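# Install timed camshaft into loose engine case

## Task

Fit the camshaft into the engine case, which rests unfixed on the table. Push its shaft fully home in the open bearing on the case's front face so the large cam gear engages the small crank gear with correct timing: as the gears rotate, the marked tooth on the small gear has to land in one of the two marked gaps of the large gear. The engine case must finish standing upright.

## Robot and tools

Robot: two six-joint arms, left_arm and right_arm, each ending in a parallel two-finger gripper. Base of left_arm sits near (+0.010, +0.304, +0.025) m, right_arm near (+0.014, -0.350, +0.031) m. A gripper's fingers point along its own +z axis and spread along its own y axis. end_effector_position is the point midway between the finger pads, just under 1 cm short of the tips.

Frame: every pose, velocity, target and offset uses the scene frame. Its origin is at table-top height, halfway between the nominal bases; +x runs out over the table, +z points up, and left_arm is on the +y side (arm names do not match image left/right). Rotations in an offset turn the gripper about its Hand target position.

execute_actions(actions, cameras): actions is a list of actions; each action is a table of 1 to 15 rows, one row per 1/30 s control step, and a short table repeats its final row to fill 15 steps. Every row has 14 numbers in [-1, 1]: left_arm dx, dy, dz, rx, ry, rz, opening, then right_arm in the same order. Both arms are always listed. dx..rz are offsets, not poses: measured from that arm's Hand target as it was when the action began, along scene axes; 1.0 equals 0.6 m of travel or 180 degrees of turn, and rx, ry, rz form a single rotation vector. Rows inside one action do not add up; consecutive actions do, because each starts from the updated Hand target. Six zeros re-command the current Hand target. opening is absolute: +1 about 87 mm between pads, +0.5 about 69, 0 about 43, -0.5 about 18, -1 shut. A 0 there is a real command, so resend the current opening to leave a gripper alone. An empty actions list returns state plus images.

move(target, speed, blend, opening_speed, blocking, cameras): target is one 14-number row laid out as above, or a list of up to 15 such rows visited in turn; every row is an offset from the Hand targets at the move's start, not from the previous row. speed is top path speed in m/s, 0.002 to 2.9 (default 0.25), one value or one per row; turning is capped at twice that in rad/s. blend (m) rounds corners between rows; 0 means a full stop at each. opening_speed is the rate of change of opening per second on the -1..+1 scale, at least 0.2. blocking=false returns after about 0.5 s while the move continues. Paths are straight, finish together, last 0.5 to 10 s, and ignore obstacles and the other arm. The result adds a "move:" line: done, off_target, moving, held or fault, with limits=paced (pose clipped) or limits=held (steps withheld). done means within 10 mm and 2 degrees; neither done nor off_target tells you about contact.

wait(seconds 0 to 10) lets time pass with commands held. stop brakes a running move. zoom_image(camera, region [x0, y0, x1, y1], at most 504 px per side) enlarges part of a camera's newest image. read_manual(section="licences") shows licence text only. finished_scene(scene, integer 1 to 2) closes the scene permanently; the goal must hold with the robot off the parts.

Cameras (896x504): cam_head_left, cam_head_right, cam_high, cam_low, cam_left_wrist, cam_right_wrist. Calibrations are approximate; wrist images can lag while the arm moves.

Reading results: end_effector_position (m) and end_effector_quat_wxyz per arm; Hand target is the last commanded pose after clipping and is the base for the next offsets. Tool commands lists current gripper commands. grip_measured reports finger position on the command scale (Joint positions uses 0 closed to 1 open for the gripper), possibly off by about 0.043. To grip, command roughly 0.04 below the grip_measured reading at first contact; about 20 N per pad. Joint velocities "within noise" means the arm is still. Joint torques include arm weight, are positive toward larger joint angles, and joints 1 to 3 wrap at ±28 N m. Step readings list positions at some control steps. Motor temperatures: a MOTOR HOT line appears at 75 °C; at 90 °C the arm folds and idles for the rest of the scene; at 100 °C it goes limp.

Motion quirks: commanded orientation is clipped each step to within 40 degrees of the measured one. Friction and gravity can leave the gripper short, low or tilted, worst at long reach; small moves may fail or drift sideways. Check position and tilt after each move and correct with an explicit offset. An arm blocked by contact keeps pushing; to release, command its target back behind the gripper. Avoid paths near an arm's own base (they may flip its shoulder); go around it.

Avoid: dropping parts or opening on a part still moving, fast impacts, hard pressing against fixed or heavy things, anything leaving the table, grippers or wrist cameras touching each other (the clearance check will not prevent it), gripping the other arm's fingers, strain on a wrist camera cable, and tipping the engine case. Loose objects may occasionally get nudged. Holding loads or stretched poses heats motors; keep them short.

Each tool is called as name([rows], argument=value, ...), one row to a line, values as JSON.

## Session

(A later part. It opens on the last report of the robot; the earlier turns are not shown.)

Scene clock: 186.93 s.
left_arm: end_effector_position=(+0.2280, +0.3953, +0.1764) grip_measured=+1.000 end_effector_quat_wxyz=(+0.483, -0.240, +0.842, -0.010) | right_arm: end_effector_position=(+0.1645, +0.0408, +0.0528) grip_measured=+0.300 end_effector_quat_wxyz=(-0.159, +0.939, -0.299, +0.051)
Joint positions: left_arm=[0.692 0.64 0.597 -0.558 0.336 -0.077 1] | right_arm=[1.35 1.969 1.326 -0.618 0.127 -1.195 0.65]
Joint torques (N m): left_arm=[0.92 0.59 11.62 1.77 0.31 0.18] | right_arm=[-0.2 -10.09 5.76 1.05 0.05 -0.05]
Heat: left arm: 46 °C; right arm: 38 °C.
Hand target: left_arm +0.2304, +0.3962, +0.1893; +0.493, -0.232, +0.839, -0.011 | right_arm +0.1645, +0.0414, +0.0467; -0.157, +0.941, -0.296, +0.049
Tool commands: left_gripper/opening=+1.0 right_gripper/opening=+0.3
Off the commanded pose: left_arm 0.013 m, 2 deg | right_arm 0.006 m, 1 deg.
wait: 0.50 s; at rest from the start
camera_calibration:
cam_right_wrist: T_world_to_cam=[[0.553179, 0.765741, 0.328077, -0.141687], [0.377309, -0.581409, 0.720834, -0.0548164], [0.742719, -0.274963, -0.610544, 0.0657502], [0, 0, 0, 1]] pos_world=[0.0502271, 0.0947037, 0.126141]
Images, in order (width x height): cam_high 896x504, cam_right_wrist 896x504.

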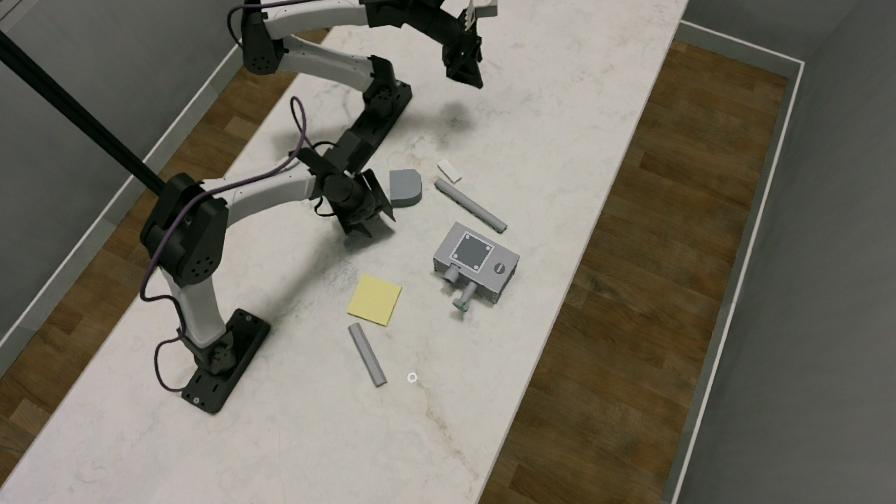

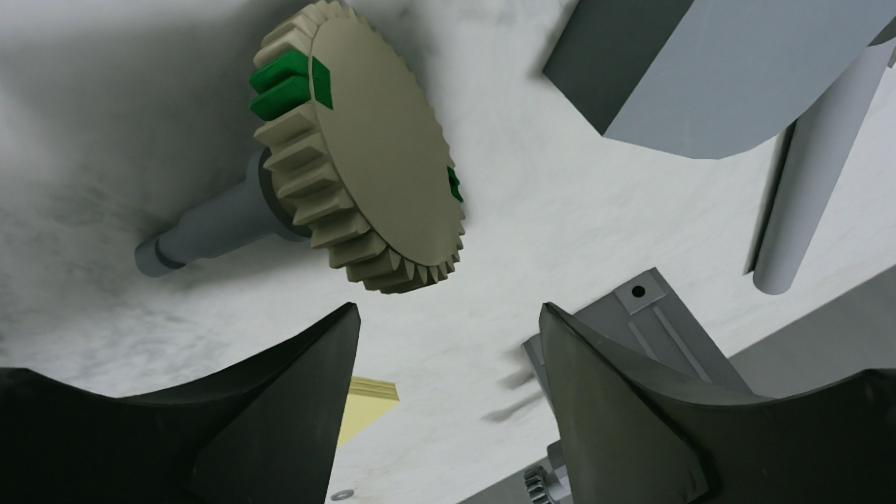

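move(target=[0,0,0,0,0,0,1,-0.04,-0.02,0.167,0,0,0,0.3], speed=0.3, cameras=["all"])

wait(seconds=2, cameras=["cam_right_wrist"])

Scene clock: 191.43 s.
left_arm: end_effector_position=(+0.2280, +0.3953, +0.1764) grip_measured=+1.000 end_effector_quat_wxyz=(+0.483, -0.240, +0.842, -0.010) | right_arm: end_effector_position=(+0.1398, +0.0261, +0.1329) grip_measured=+0.300 end_effector_quat_wxyz=(-0.139, +0.945, -0.291, +0.049)
Joint positions: left_arm=[0.692 0.64 0.597 -0.558 0.336 -0.077 1] | right_arm=[1.404 1.851 1.505 -0.959 0.133 -1.16 0.65]
Joint torques (N m): left_arm=[0.9 0.57 11.55 1.79 0.31 0.18] | right_arm=[-0.01 -12.55 8.85 0.73 0.14 0.15]
Heat: left arm: 47 °C; right arm: 38 °C.
Hand target: left_arm +0.2304, +0.3962, +0.1893; +0.493, -0.232, +0.839, -0.011 | right_arm +0.1405, +0.0293, +0.1467; -0.156, +0.941, -0.295, +0.050
Off the commanded pose: left_arm 0.013 m, 2 deg | right_arm 0.014 m, 2 deg.
move: off_target (left_arm, right_arm)
camera_calibration:
cam_left_wrist: T_world_to_cam=[[0.398709, -0.88773, 0.230145, 0.22089], [-0.902555, -0.424322, -0.0731129, 0.404471], [0.16256, -0.178568, -0.970406, 0.351425], [0, 0, 0, 1]] pos_world=[0.219859, 0.43047, 0.31976]
cam_right_wrist: T_world_to_cam=[[0.542267, 0.787685, 0.292403, -0.137425], [0.396386, -0.546685, 0.737573, -0.117629], [0.740827, -0.284057, -0.608676, 0.129131], [0, 0, 0, 1]] pos_world=[0.0254839, 0.0806221, 0.205543]

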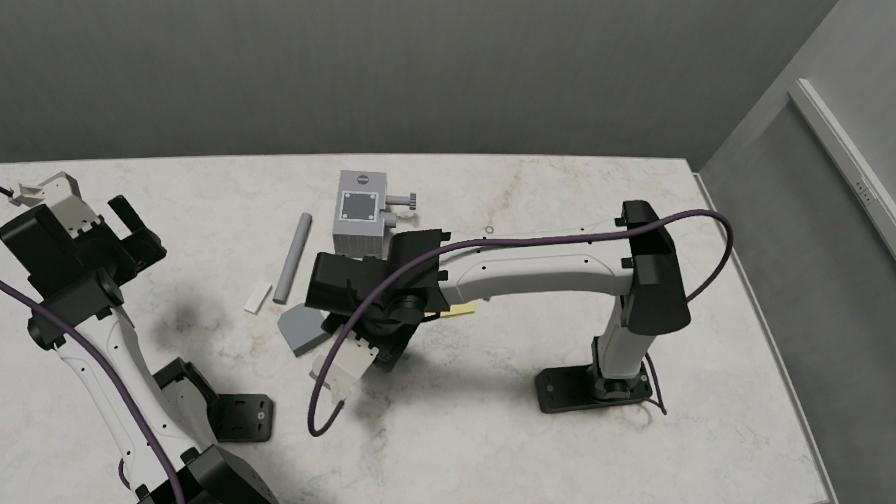

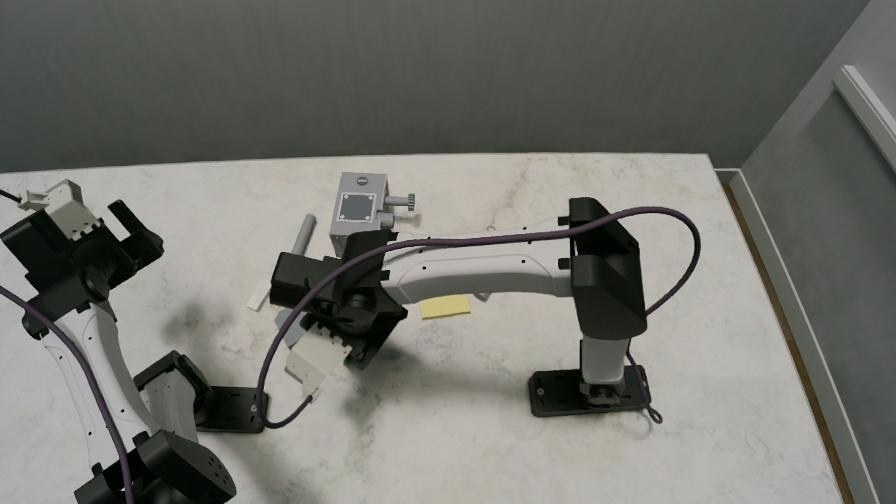

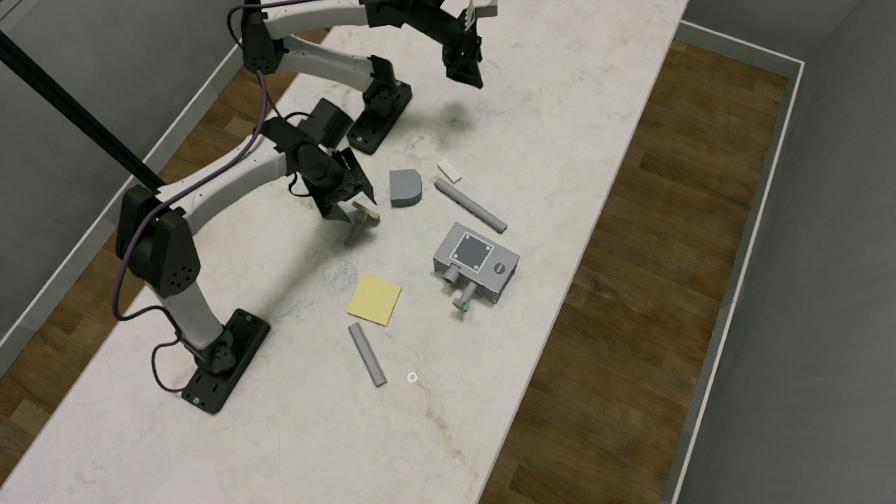

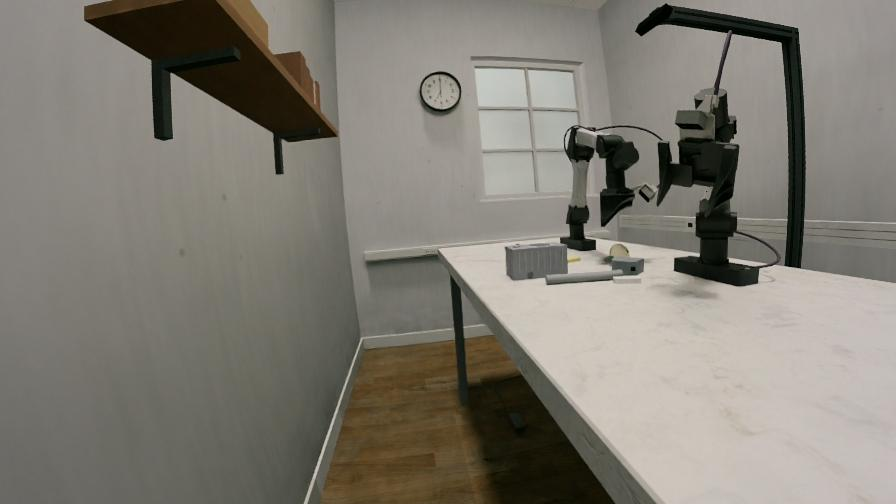

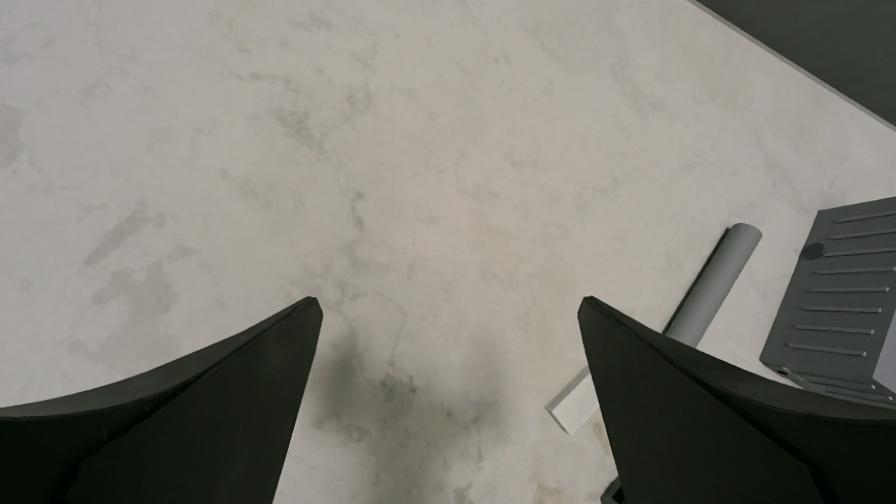

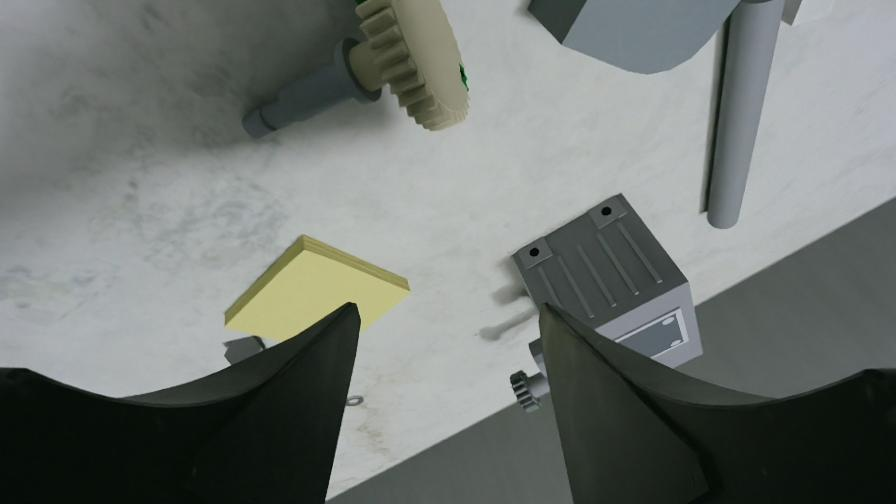

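Scene clock: 193.43 s.
left_arm: end_effector_position=(+0.2280, +0.3953, +0.1764) grip_measured=+1.000 end_effector_quat_wxyz=(+0.483, -0.240, +0.842, -0.010) | right_arm: end_effector_position=(+0.1398, +0.0260, +0.1329) grip_measured=+0.300 end_effector_quat_wxyz=(-0.139, +0.945, -0.291, +0.049)
Joint positions: left_arm=[0.692 0.64 0.597 -0.558 0.336 -0.077 1] | right_arm=[1.404 1.851 1.505 -0.959 0.133 -1.159 0.65]
Joint torques (N m): left_arm=[0.92 0.62 11.59 1.77 0.31 0.17] | right_arm=[0.02 -12.56 8.84 0.74 0.16 0.12]
Heat: left arm: 47 °C; right arm: 38 °C.
Hand target: left_arm +0.2304, +0.3962, +0.1893; +0.493, -0.232, +0.839, -0.011 | right_arm +0.1405, +0.0294, +0.1467; -0.156, +0.941, -0.296, +0.050
Tool commands: left_gripper/opening=+1.0 right_gripper/opening=+0.3
Off the commanded pose: left_arm 0.013 m, 2 deg | right_arm 0.014 m, 2 deg.
wait: 2.00 s; at rest by 0.17 s
camera_calibration:
cam_right_wrist: T_world_to_cam=[[0.542603, 0.787591, 0.292032, -0.13732], [0.396291, -0.546559, 0.737717, -0.117593], [0.740632, -0.284558, -0.60868, 0.129115], [0, 0, 0, 1]] pos_world=[0.0254847, 0.0806214, 0.205442]
Images, in order (width x height): cam_right_wrist 896x504.

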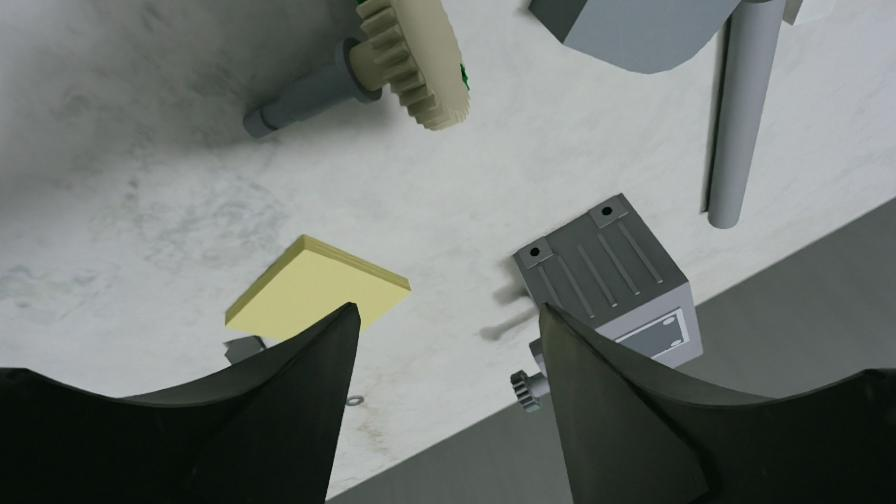

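move(target=[0,0,0,0,0,0,1,-0.0425,0.009,0,0,0,0.183,0.3], speed=0.3, cameras=["cam_right_wrist","cam_high"])

Scene clock: 210.70 s.
left_arm: end_effector_position=(+0.2280, +0.3953, +0.1764) grip_measured=+1.000 end_effector_quat_wxyz=(+0.483, -0.240, +0.842, -0.010) | right_arm: end_effector_position=(+0.1149, +0.0327, +0.1321) grip_measured=+0.300 end_effector_quat_wxyz=(-0.139, +0.990, -0.022, +0.004)
Joint positions: left_arm=[0.692 0.64 0.597 -0.558 0.336 -0.077 1] | right_arm=[1.405 1.763 1.398 -0.929 -0.032 -1.689 0.65]
Joint torques (N m): left_arm=[0.9 0.57 11.64 1.77 0.3 0.18] | right_arm=[-0.51 -13.86 5.97 0.94 -0.11 -0.09]
Heat: left arm: 47 °C; right arm: 40 °C.
Hand target: left_arm +0.2304, +0.3962, +0.1893; +0.493, -0.232, +0.839, -0.011 | right_arm +0.1150, +0.0347, +0.1468; -0.164, +0.986, -0.017, +0.003
Off the commanded pose: left_arm 0.013 m, 2 deg | right_arm 0.015 m, 3 deg.
move: off_target (left_arm, right_arm)
camera_calibration:
cam_right_wrist: T_world_to_cam=[[0.0507329, 0.960249, 0.274498, -0.0756609], [0.632756, -0.243553, 0.735052, -0.140321], [0.772687, 0.136399, -0.61996, 0.133041], [0, 0, 0, 1]] pos_world=[-0.0101715, 0.0203309, 0.206392]
Images, in order (width x height): cam_high 896x504, cam_right_wrist 896x504.

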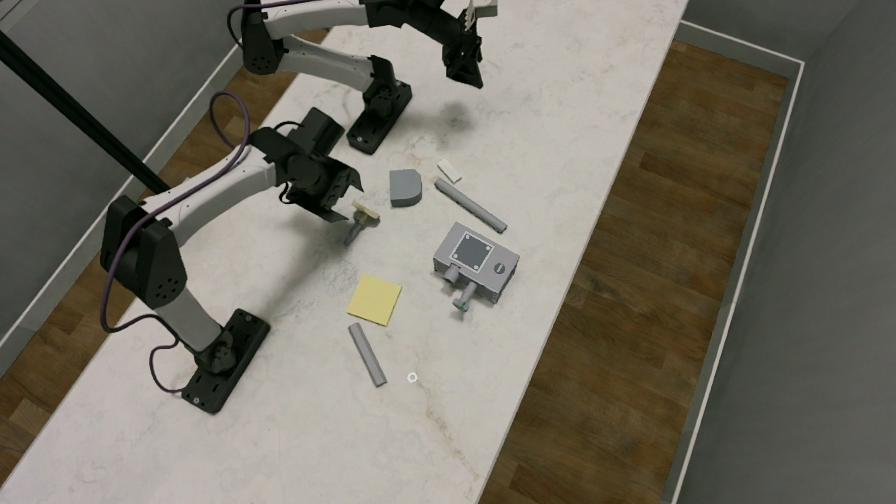

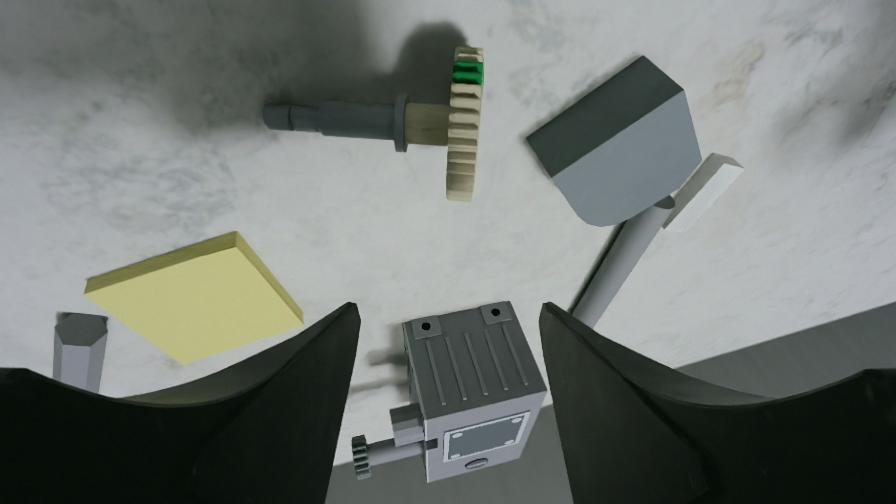

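move(target=[0,0,0,0,0,0,1,0.002,0.045,-0.153,0,0,-0.022,0.2], speed=0.25, cameras=["cam_right_wrist"])

Scene clock: 219.60 s.
left_arm: end_effector_position=(+0.2280, +0.3953, +0.1764) grip_measured=+1.000 end_effector_quat_wxyz=(+0.483, -0.240, +0.842, -0.010) | right_arm: end_effector_position=(+0.1171, +0.0587, +0.0563) grip_measured=+0.200 end_effector_quat_wxyz=(-0.159, +0.986, -0.048, +0.007)
Joint positions: left_arm=[0.692 0.64 0.597 -0.558 0.336 -0.077 1] | right_arm=[1.416 1.908 1.258 -0.602 -0.02 -1.627 0.6]
Joint torques (N m): left_arm=[0.83 0.57 11.59 1.76 0.3 0.19] | right_arm=[0.27 -10.09 6.38 1.02 0.04 0.12]
Motor temperatures (°C): left_arm=[20 27 47 34 22 23 22] | right_arm=[23 42 32 25 19 23 20]
Heat: left arm: 47 °C; right arm: 42 °C.
Hand target: left_arm +0.2304, +0.3962, +0.1893; +0.493, -0.232, +0.839, -0.011 | right_arm +0.1162, +0.0617, +0.0550; -0.164, +0.985, -0.051, +0.009
Off the commanded pose: left_arm 0.013 m, 2 deg | right_arm 0.003 m, 1 deg.
move: off_target (left_arm)
camera_calibration:
cam_right_wrist: T_world_to_cam=[[0.100121, 0.94383, 0.314898, -0.0870205], [0.618224, -0.306992, 0.723571, -0.073524], [0.779599, 0.122232, -0.614235, 0.080428], [0, 0, 0, 1]] pos_world=[-0.0085347, 0.0497304, 0.130004]
Images, in order (width x height): cam_right_wrist 896x504.

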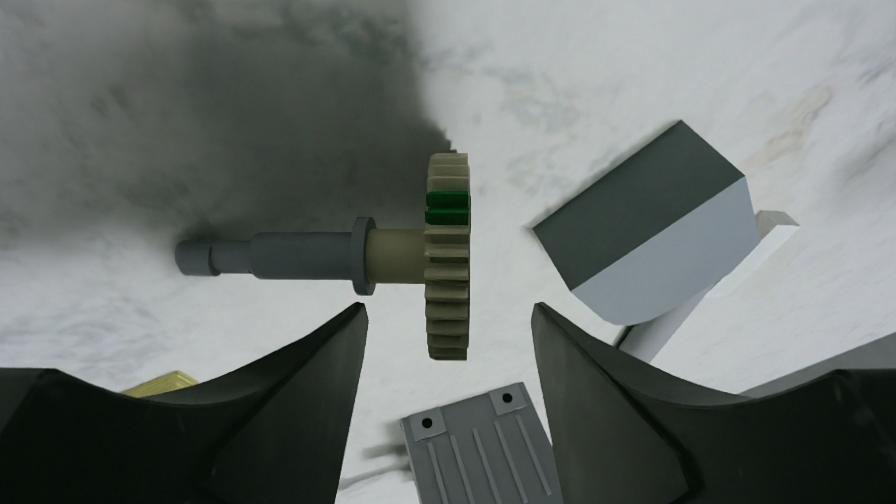

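move(target=[0,0,0,0,0,0,1,-0.0137,0.0085,-0.011,-0.0121,-0.1149,-0.0398,0.2], speed=0.15, cameras=["cam_right_wrist","cam_high"])

Scene clock: 251.27 s.
left_arm: end_effector_position=(+0.2280, +0.3953, +0.1764) grip_measured=+1.000 end_effector_quat_wxyz=(+0.483, -0.240, +0.842, -0.010) | right_arm: end_effector_position=(+0.1083, +0.0575, +0.0460) grip_measured=+0.200 end_effector_quat_wxyz=(-0.140, +0.968, -0.075, +0.194)
Joint positions: left_arm=[0.692 0.64 0.597 -0.558 0.336 -0.077 1] | right_arm=[1.608 2.022 1.27 -0.567 0.417 -1.433 0.6]
Joint torques (N m): left_arm=[0.83 0.59 11.55 1.78 0.31 0.18] | right_arm=[0.03 -9.74 8.92 0.84 0.32 0.13]
Heat: left arm: 48 °C; right arm: 42 °C.
Hand target: left_arm +0.2304, +0.3962, +0.1893; +0.493, -0.232, +0.839, -0.011 | right_arm +0.1081, +0.0668, +0.0483; -0.151, +0.965, -0.081, +0.197
Off the commanded pose: left_arm 0.013 m, 2 deg | right_arm 0.010 m, 1 deg.
move: off_target (left_arm)
camera_calibration:
cam_right_wrist: T_world_to_cam=[[0.0987899, 0.947732, 0.303388, -0.0813735], [0.284392, -0.319052, 0.904061, -0.0323983], [0.953605, -0.00303108, -0.301047, 0.0551464], [0, 0, 0, 1]] pos_world=[-0.0353351, 0.0669507, 0.0705794]
Images, in order (width x height): cam_high 896x504, cam_right_wrist 896x504.

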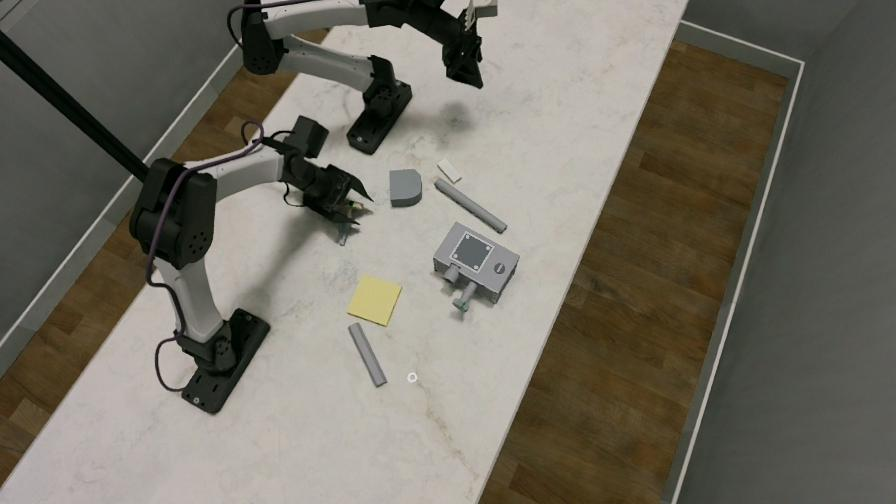

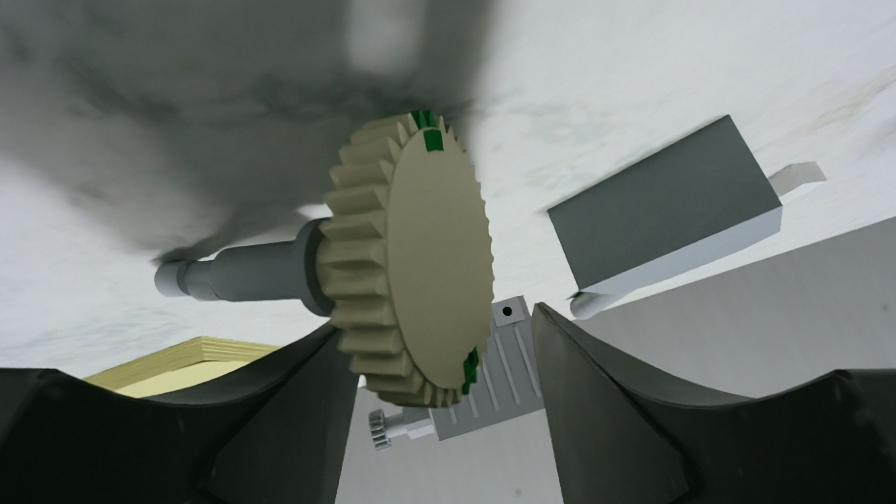

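wait(seconds=0.3, cameras=["cam_right_wrist"])

Scene clock: 255.10 s.
left_arm: end_effector_position=(+0.2280, +0.3953, +0.1764) grip_measured=+1.000 end_effector_quat_wxyz=(+0.483, -0.240, +0.842, -0.010) | right_arm: end_effector_position=(+0.1088, +0.0575, +0.0463) grip_measured=+0.200 end_effector_quat_wxyz=(-0.140, +0.968, -0.076, +0.195)
Joint positions: left_arm=[0.692 0.64 0.597 -0.558 0.336 -0.077 1] | right_arm=[1.608 2.022 1.27 -0.567 0.42 -1.432 0.6]
Joint torques (N m): left_arm=[0.91 0.58 11.58 1.79 0.29 0.17] | right_arm=[0.1 -9.76 8.92 0.87 0.29 0.14]
Heat: left arm: 48 °C; right arm: 42 °C.
Hand target: left_arm +0.2304, +0.3962, +0.1893; +0.493, -0.232, +0.839, -0.011 | right_arm +0.1081, +0.0667, +0.0483; -0.151, +0.965, -0.082, +0.197
Tool commands: left_gripper/opening=+1.0 right_gripper/opening=+0.2
Off the commanded pose: left_arm 0.013 m, 2 deg | right_arm 0.010 m, 1 deg.
wait: 0.30 s; at rest from the start
camera_calibration:
cam_right_wrist: T_world_to_cam=[[0.0988609, 0.947567, 0.303881, -0.0814044], [0.281407, -0.319533, 0.904825, -0.0325512], [0.954483, -0.00393782, -0.298241, 0.0546262], [0, 0, 0, 1]] pos_world=[-0.0349319, 0.06695, 0.0704822]
Images, in order (width x height): cam_right_wrist 896x504.

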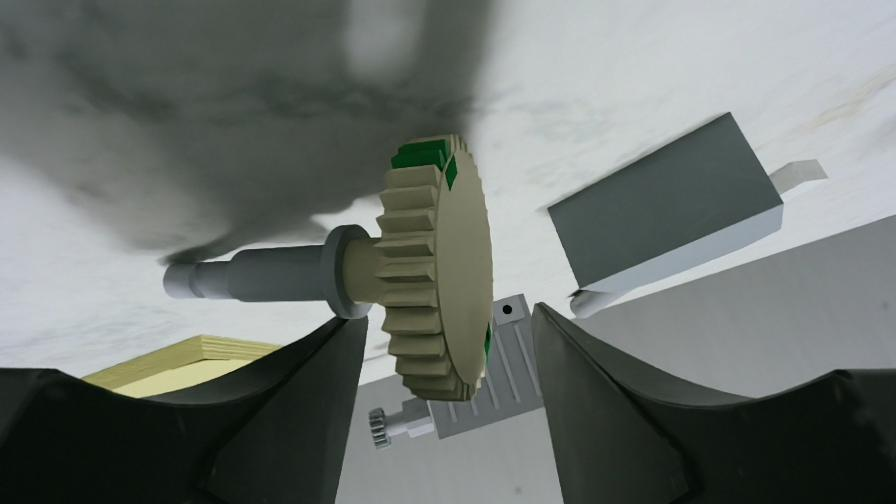

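wait(seconds=0.5, cameras=["cam_right_wrist"])

wait(seconds=2, cameras=["cam_right_wrist"])

Scene clock: 259.13 s.
left_arm: end_effector_position=(+0.2280, +0.3953, +0.1764) grip_measured=+1.000 end_effector_quat_wxyz=(+0.483, -0.240, +0.842, -0.010) | right_arm: end_effector_position=(+0.1088, +0.0575, +0.0463) grip_measured=+0.200 end_effector_quat_wxyz=(-0.140, +0.968, -0.076, +0.195)
Joint positions: left_arm=[0.692 0.64 0.597 -0.558 0.336 -0.077 1] | right_arm=[1.608 2.022 1.27 -0.567 0.42 -1.432 0.6]
Joint torques (N m): left_arm=[0.88 0.61 11.52 1.77 0.31 0.18] | right_arm=[0.06 -9.72 8.87 0.85 0.28 0.13]
Heat: left arm: 49 °C; right arm: 41 °C.
Hand target: left_arm +0.2304, +0.3962, +0.1893; +0.493, -0.232, +0.839, -0.011 | right_arm +0.1081, +0.0667, +0.0483; -0.151, +0.965, -0.082, +0.197
Tool commands: left_gripper/opening=+1.0 right_gripper/opening=+0.2
Off the commanded pose: left_arm 0.013 m, 2 deg | right_arm 0.010 m, 1 deg.
wait: 0.50 s; at rest from the start
camera_calibration:
cam_right_wrist: T_world_to_cam=[[0.0988609, 0.947567, 0.303881, -0.0814044], [0.281407, -0.319533, 0.904825, -0.0325512], [0.954483, -0.00393782, -0.298241, 0.0546262], [0, 0, 0, 1]] pos_world=[-0.0349319, 0.06695, 0.0704822]
Images, in order (width x height): cam_right_wrist 896x504.

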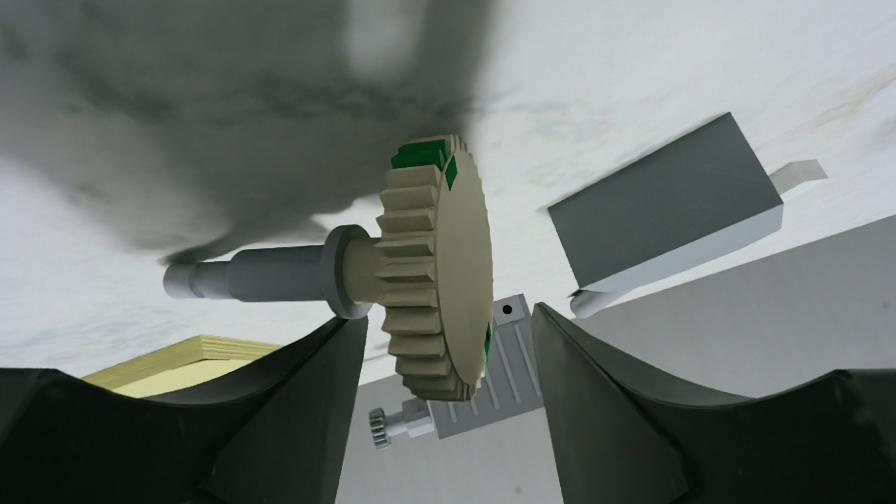

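Scene clock: 261.13 s.
left_arm: end_effector_position=(+0.2280, +0.3953, +0.1764) grip_measured=+1.000 end_effector_quat_wxyz=(+0.483, -0.240, +0.842, -0.010) | right_arm: end_effector_position=(+0.1088, +0.0575, +0.0463) grip_measured=+0.200 end_effector_quat_wxyz=(-0.140, +0.968, -0.076, +0.195)
Joint positions: left_arm=[0.692 0.64 0.597 -0.558 0.336 -0.077 1] | right_arm=[1.608 2.022 1.27 -0.567 0.42 -1.432 0.6]
Joint torques (N m): left_arm=[0.88 0.57 11.63 1.77 0.29 0.17] | right_arm=[0.05 -9.77 8.88 0.84 0.28 0.12]
Heat: left arm: 49 °C; right arm: 41 °C.
Hand target: left_arm +0.2304, +0.3962, +0.1893; +0.493, -0.232, +0.839, -0.011 | right_arm +0.1081, +0.0667, +0.0483; -0.151, +0.965, -0.082, +0.197
Tool commands: left_gripper/opening=+1.0 right_gripper/opening=+0.2
Off the commanded pose: left_arm 0.013 m, 2 deg | right_arm 0.010 m, 1 deg.
wait: 2.00 s; at rest by 0.17 s
camera_calibration:
cam_right_wrist: T_world_to_cam=[[0.0988609, 0.947567, 0.303881, -0.0814044], [0.281407, -0.319533, 0.904825, -0.0325512], [0.954483, -0.00393782, -0.298241, 0.0546262], [0, 0, 0, 1]] pos_world=[-0.0349319, 0.06695, 0.0704822]
Images, in order (width x height): cam_right_wrist 896x504.

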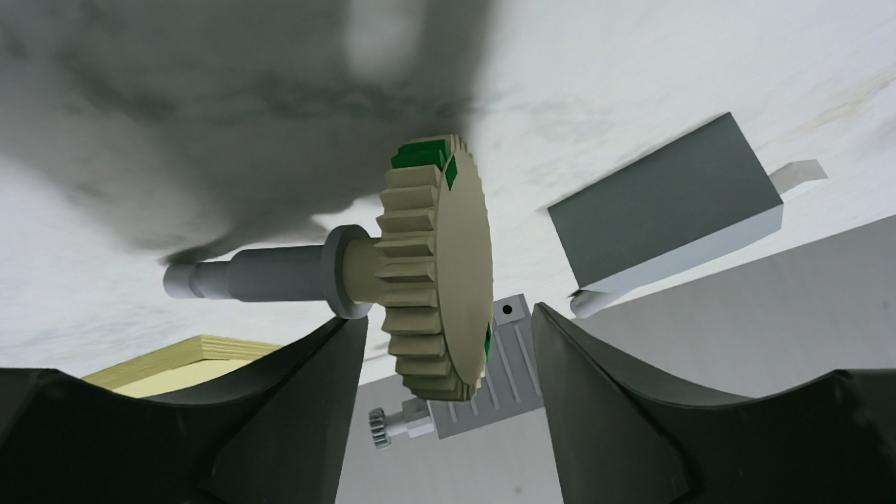

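move(target=[0,0,0,0,0,0,1,-0.08,-0.04,0.16,0.011,0.116,0.04,0.2], speed=0.15, cameras=["cam_right_wrist","cam_high"])

Scene clock: 277.70 s.
left_arm: end_effector_position=(+0.2280, +0.3953, +0.1764) grip_measured=+1.000 end_effector_quat_wxyz=(+0.483, -0.240, +0.842, -0.010) | right_arm: end_effector_position=(+0.0598, +0.0358, +0.1223) grip_measured=+0.200 end_effector_quat_wxyz=(-0.134, +0.989, -0.054, +0.013)
Joint positions: left_arm=[0.692 0.64 0.597 -0.558 0.336 -0.077 1] | right_arm=[1.581 1.782 1.382 -0.904 0.043 -1.459 0.6]
Joint torques (N m): left_arm=[0.87 0.58 11.6 1.78 0.29 0.18] | right_arm=[-0.57 -13.45 9.59 0.72 -0.06 -0.08]
Heat: left arm: 49 °C; right arm: 41 °C.
Hand target: left_arm +0.2304, +0.3962, +0.1893; +0.493, -0.232, +0.839, -0.011 | right_arm +0.0601, +0.0428, +0.1443; -0.162, +0.986, -0.050, +0.007
Off the commanded pose: left_arm 0.013 m, 2 deg | right_arm 0.023 m, 3 deg.
move: off_target (left_arm, right_arm)
camera_calibration:
cam_right_wrist: T_world_to_cam=[[0.111228, 0.957265, 0.266969, -0.0758105], [0.608663, -0.277975, 0.743142, -0.0957825], [0.785594, 0.0798356, -0.61357, 0.169587], [0, 0, 0, 1]] pos_world=[-0.0664954, 0.0324065, 0.195473]
Images, in order (width x height): cam_high 896x504, cam_right_wrist 896x504.

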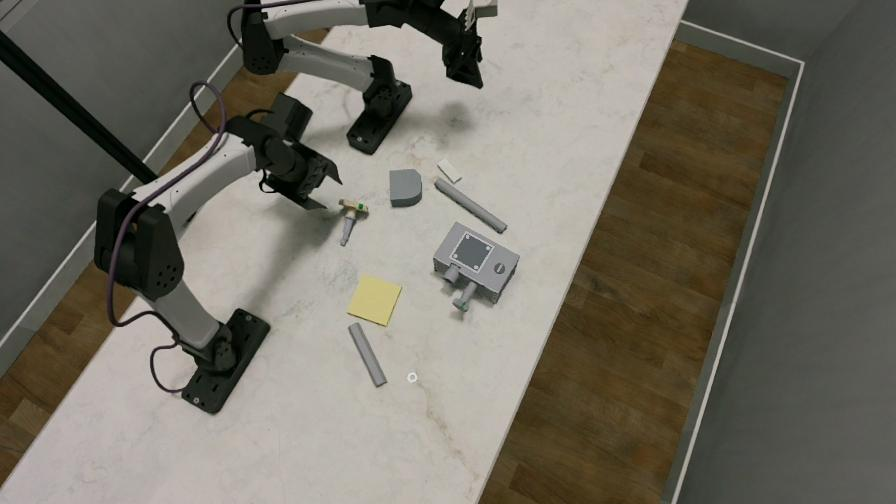

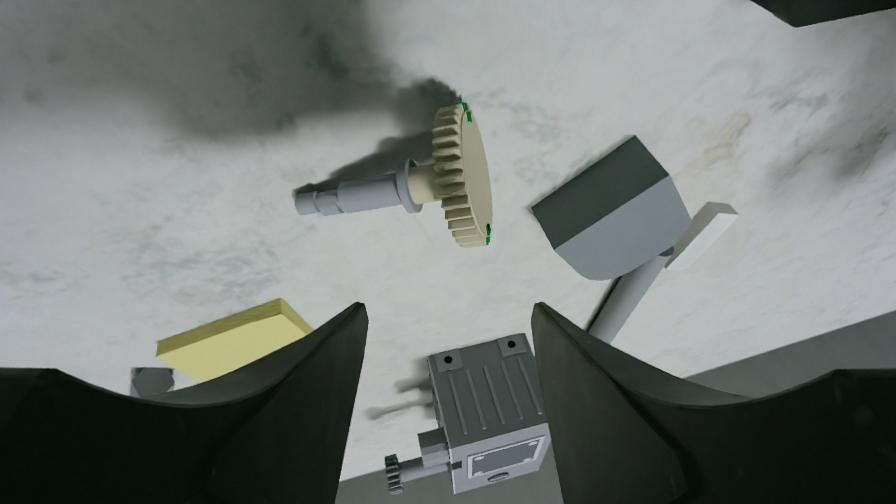

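move([
  [0,0,0,0,0,0,1,-0.055,0.033,-0.04,0,0,0,-1],
  [0,0,0,0,0,0,1,-0.055,0.0353,-0.1655,0,0,0,-1],
  [0,0,0,0,0,0,1,0.053,0.031,-0.1655,0,0,0,-1],
], speed=[0.2,0.15,0.04], cameras=["cam_right_wrist"])

wait(seconds=1, cameras=["cam_right_wrist","cam_high"])

Scene clock: 312.87 s.
left_arm: end_effector_position=(+0.2280, +0.3953, +0.1764) grip_measured=+1.000 end_effector_quat_wxyz=(+0.483, -0.240, +0.842, -0.010) | right_arm: end_effector_position=(+0.0917, +0.0602, +0.0463) grip_measured=-1.000 end_effector_quat_wxyz=(-0.158, +0.986, -0.055, +0.011)
Joint positions: left_arm=[0.692 0.64 0.597 -0.558 0.336 -0.077 1] | right_arm=[1.491 1.922 1.234 -0.564 0.013 -1.542 0]
Joint torques (N m): left_arm=[0.9 0.61 11.56 1.77 0.3 0.18] | right_arm=[-0.55 -10.71 5.64 1.02 -0.09 -0.11]
Heat: left arm: 50 °C; right arm: 43 °C.
Hand target: left_arm +0.2304, +0.3962, +0.1893; +0.493, -0.232, +0.839, -0.011 | right_arm +0.0919, +0.0614, +0.0450; -0.162, +0.985, -0.050, +0.007
Off the commanded pose: left_arm 0.013 m, 2 deg | right_arm 0.002 m, 1 deg.
move: off_target (left_arm)
camera_calibration:
cam_right_wrist: T_world_to_cam=[[0.113856, 0.942746, 0.313474, -0.0838039], [0.609921, -0.315395, 0.726995, -0.0490215], [0.78424, 0.108422, -0.610911, 0.094272], [0, 0, 0, 1]] pos_world=[-0.0344911, 0.0533235, 0.119501]
Images, in order (width x height): cam_right_wrist 896x504.

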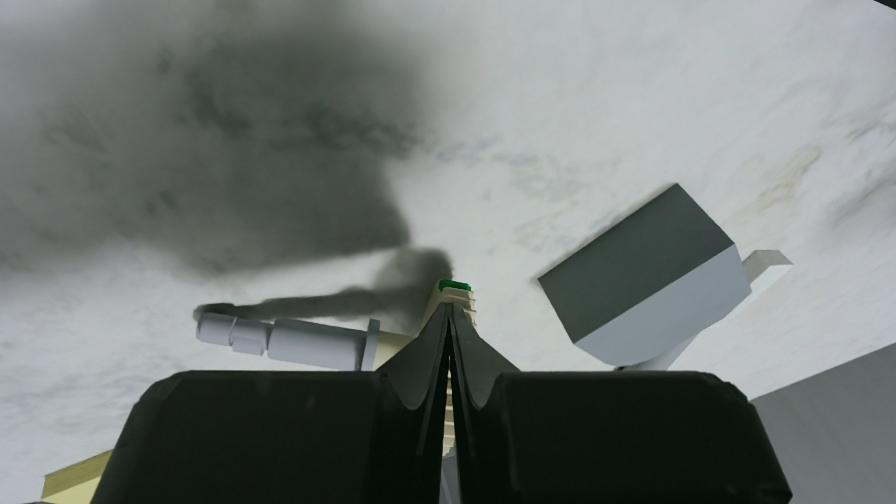

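Scene clock: 313.87 s.
left_arm: end_effector_position=(+0.2280, +0.3953, +0.1764) grip_measured=+1.000 end_effector_quat_wxyz=(+0.483, -0.240, +0.842, -0.010) | right_arm: end_effector_position=(+0.0917, +0.0602, +0.0463) grip_measured=-1.000 end_effector_quat_wxyz=(-0.158, +0.986, -0.055, +0.011)
Joint positions: left_arm=[0.692 0.64 0.597 -0.558 0.336 -0.077 1] | right_arm=[1.491 1.922 1.234 -0.564 0.013 -1.542 0]
Joint torques (N m): left_arm=[0.92 0.62 11.54 1.77 0.3 0.19] | right_arm=[-0.51 -10.71 5.68 1.01 -0.09 -0.11]
Heat: left arm: 50 °C; right arm: 43 °C.
Hand target: left_arm +0.2304, +0.3962, +0.1893; +0.493, -0.232, +0.839, -0.011 | right_arm +0.0919, +0.0614, +0.0451; -0.162, +0.986, -0.050, +0.007
Tool commands: left_gripper/opening=+1.0 right_gripper/opening=-1.0
Off the commanded pose: left_arm 0.013 m, 2 deg | right_arm 0.002 m, 1 deg.
wait: 1.00 s; at rest by 0.17 s
camera_calibration:
cam_right_wrist: T_world_to_cam=[[0.113029, 0.942842, 0.313487, -0.0838392], [0.609968, -0.314902, 0.72717, -0.0490658], [0.784324, 0.109026, -0.610696, 0.0942186], [0, 0, 0, 1]] pos_world=[-0.0344931, 0.0533239, 0.119501]
Images, in order (width x height): cam_high 896x504, cam_right_wrist 896x504.

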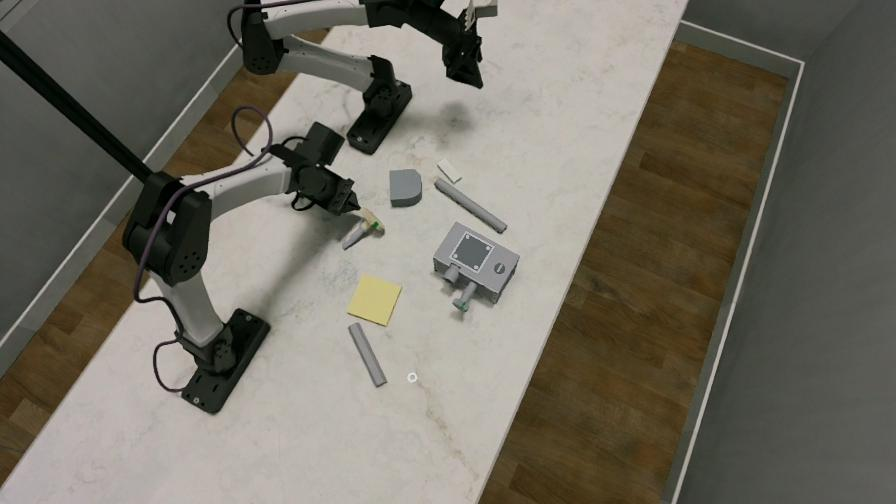

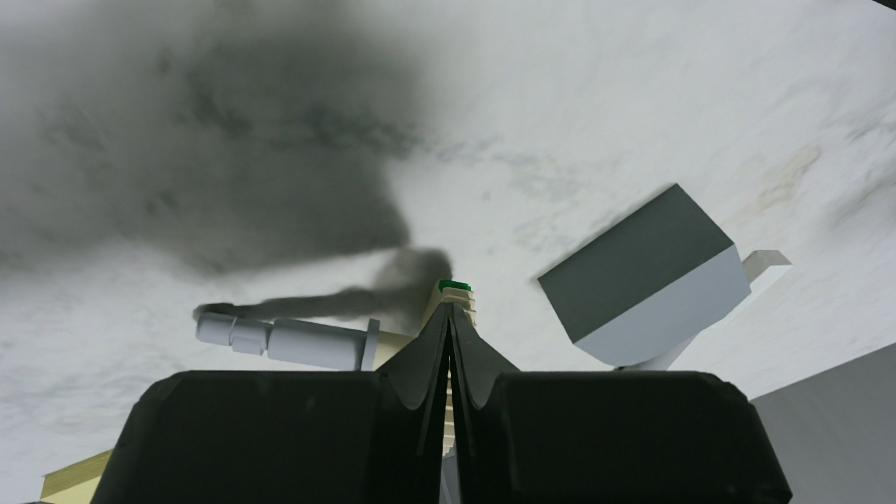

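move([
  [0,0,0,0,0,0,1,-0.03,0,0,0,0,0,-1],
  [0,0,0,0,0,0,1,-0.03,0,0.15,0,0,0,-1],
  [0,0,0,0,0,0,1,0.05,-0.034,0.155,0,0,-0.085,0.2],
], speed=[0.05,0.15,0.2], cameras=["cam_right_wrist","cam_high"])

wait(seconds=1, cameras=["cam_right_wrist"])

Scene clock: 323.73 s.
left_arm: end_effector_position=(+0.2280, +0.3953, +0.1764) grip_measured=+1.000 end_effector_quat_wxyz=(+0.483, -0.240, +0.842, -0.010) | right_arm: end_effector_position=(+0.1194, +0.0360, +0.1131) grip_measured=+0.200 end_effector_quat_wxyz=(-0.129, +0.976, -0.174, +0.027)
Joint positions: left_arm=[0.692 0.64 0.597 -0.558 0.336 -0.077 1] | right_arm=[1.436 1.855 1.44 -0.899 0.065 -1.361 0.6]
Joint torques (N m): left_arm=[0.85 0.61 11.63 1.77 0.29 0.18] | right_arm=[-0.32 -15.09 9.05 0.73 0.11 0.13]
Heat: left arm: 50 °C; right arm: 43 °C.
Hand target: left_arm +0.2304, +0.3962, +0.1893; +0.493, -0.232, +0.839, -0.011 | right_arm +0.1218, +0.0410, +0.1380; -0.159, +0.970, -0.181, +0.029
Off the commanded pose: left_arm 0.013 m, 2 deg | right_arm 0.026 m, 4 deg.
move: off_target (left_arm, right_arm); target 3's new opening was sent with right_arm's hand 0.026 m and 4 deg from that target
camera_calibration:
cam_right_wrist: T_world_to_cam=[[0.340975, 0.903174, 0.260792, -0.104828], [0.526975, -0.413369, 0.742579, -0.110481], [0.778482, -0.115771, -0.616898, 0.125428], [0, 0, 0, 1]] pos_world=[-0.00367865, 0.0635288, 0.186756]
Images, in order (width x height): cam_high 896x504, cam_right_wrist 896x504.

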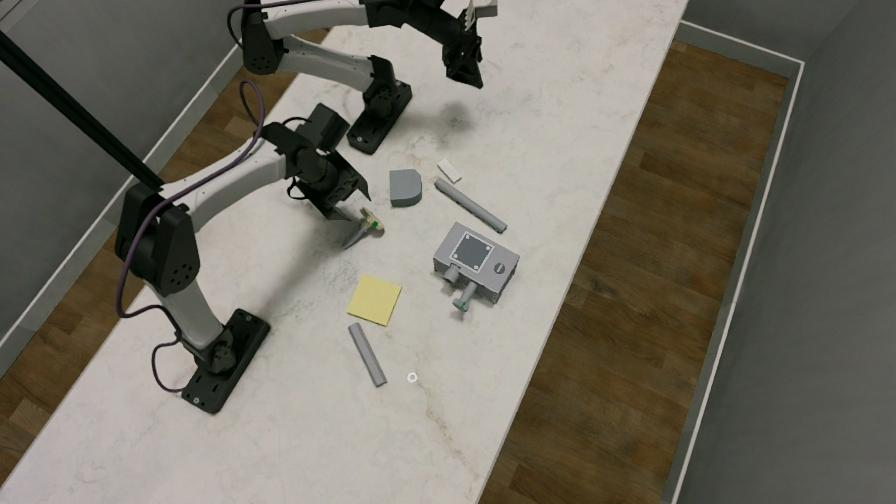

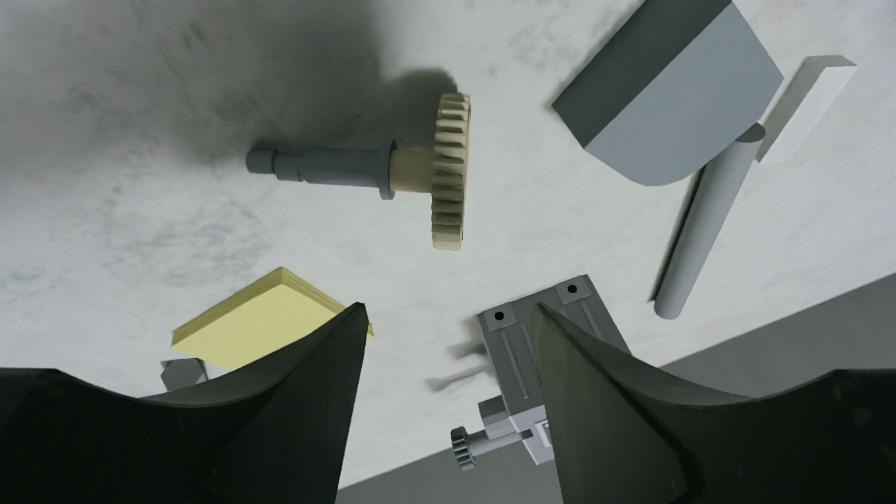

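Scene clock: 324.73 s.
left_arm: end_effector_position=(+0.2280, +0.3953, +0.1764) grip_measured=+1.000 end_effector_quat_wxyz=(+0.483, -0.240, +0.842, -0.010) | right_arm: end_effector_position=(+0.1194, +0.0360, +0.1131) grip_measured=+0.200 end_effector_quat_wxyz=(-0.129, +0.976, -0.174, +0.027)
Joint positions: left_arm=[0.692 0.64 0.597 -0.558 0.336 -0.077 1] | right_arm=[1.436 1.855 1.44 -0.899 0.065 -1.361 0.6]
Joint torques (N m): left_arm=[0.91 0.65 11.58 1.78 0.29 0.18] | right_arm=[-0.29 -15.02 9.03 0.72 0.1 0.13]
Heat: left arm: 50 °C; right arm: 43 °C.
Hand target: left_arm +0.2304, +0.3962, +0.1893; +0.493, -0.232, +0.839, -0.011 | right_arm +0.1218, +0.0410, +0.1380; -0.159, +0.970, -0.181, +0.029
Tool commands: left_gripper/opening=+1.0 right_gripper/opening=+0.2
Off the commanded pose: left_arm 0.013 m, 2 deg | right_arm 0.026 m, 4 deg.
wait: 1.00 s; at rest by 0.17 s
camera_calibration:
cam_right_wrist: T_world_to_cam=[[0.340975, 0.903174, 0.260792, -0.104828], [0.526975, -0.413369, 0.742579, -0.110481], [0.778482, -0.115771, -0.616898, 0.125428], [0, 0, 0, 1]] pos_world=[-0.00367865, 0.0635288, 0.186756]
Images, in order (width x height): cam_right_wrist 896x504.

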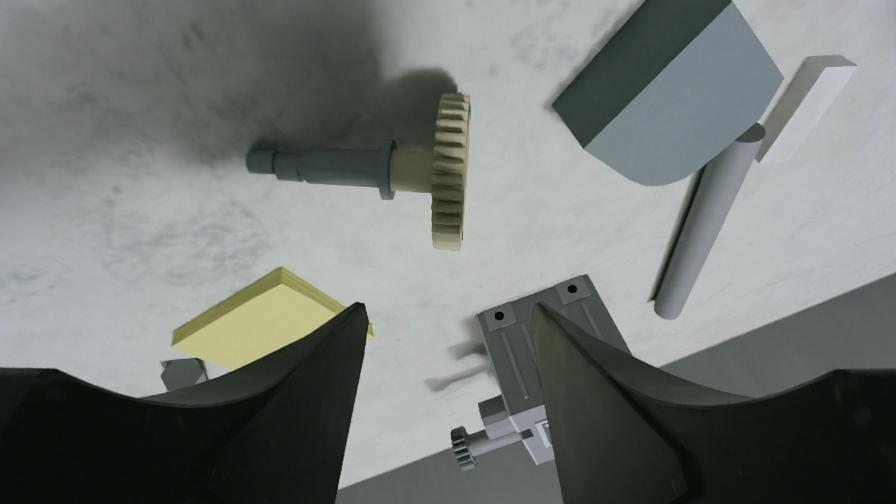

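zoom_image(camera="cam_right_wrist", region=[380, 80, 520, 260])

zoom_image(camera="cam_high", region=[335, 195, 395, 255])

Scaled by 2.800.

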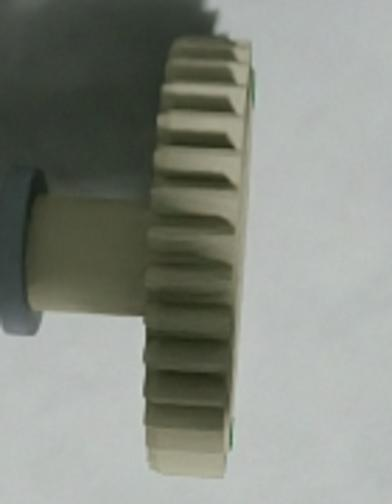

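This scene's latest camera images include none from cam_high. They are from: cam_right_wrist. cam_high's image comes with the result of a call that names it in "cameras".


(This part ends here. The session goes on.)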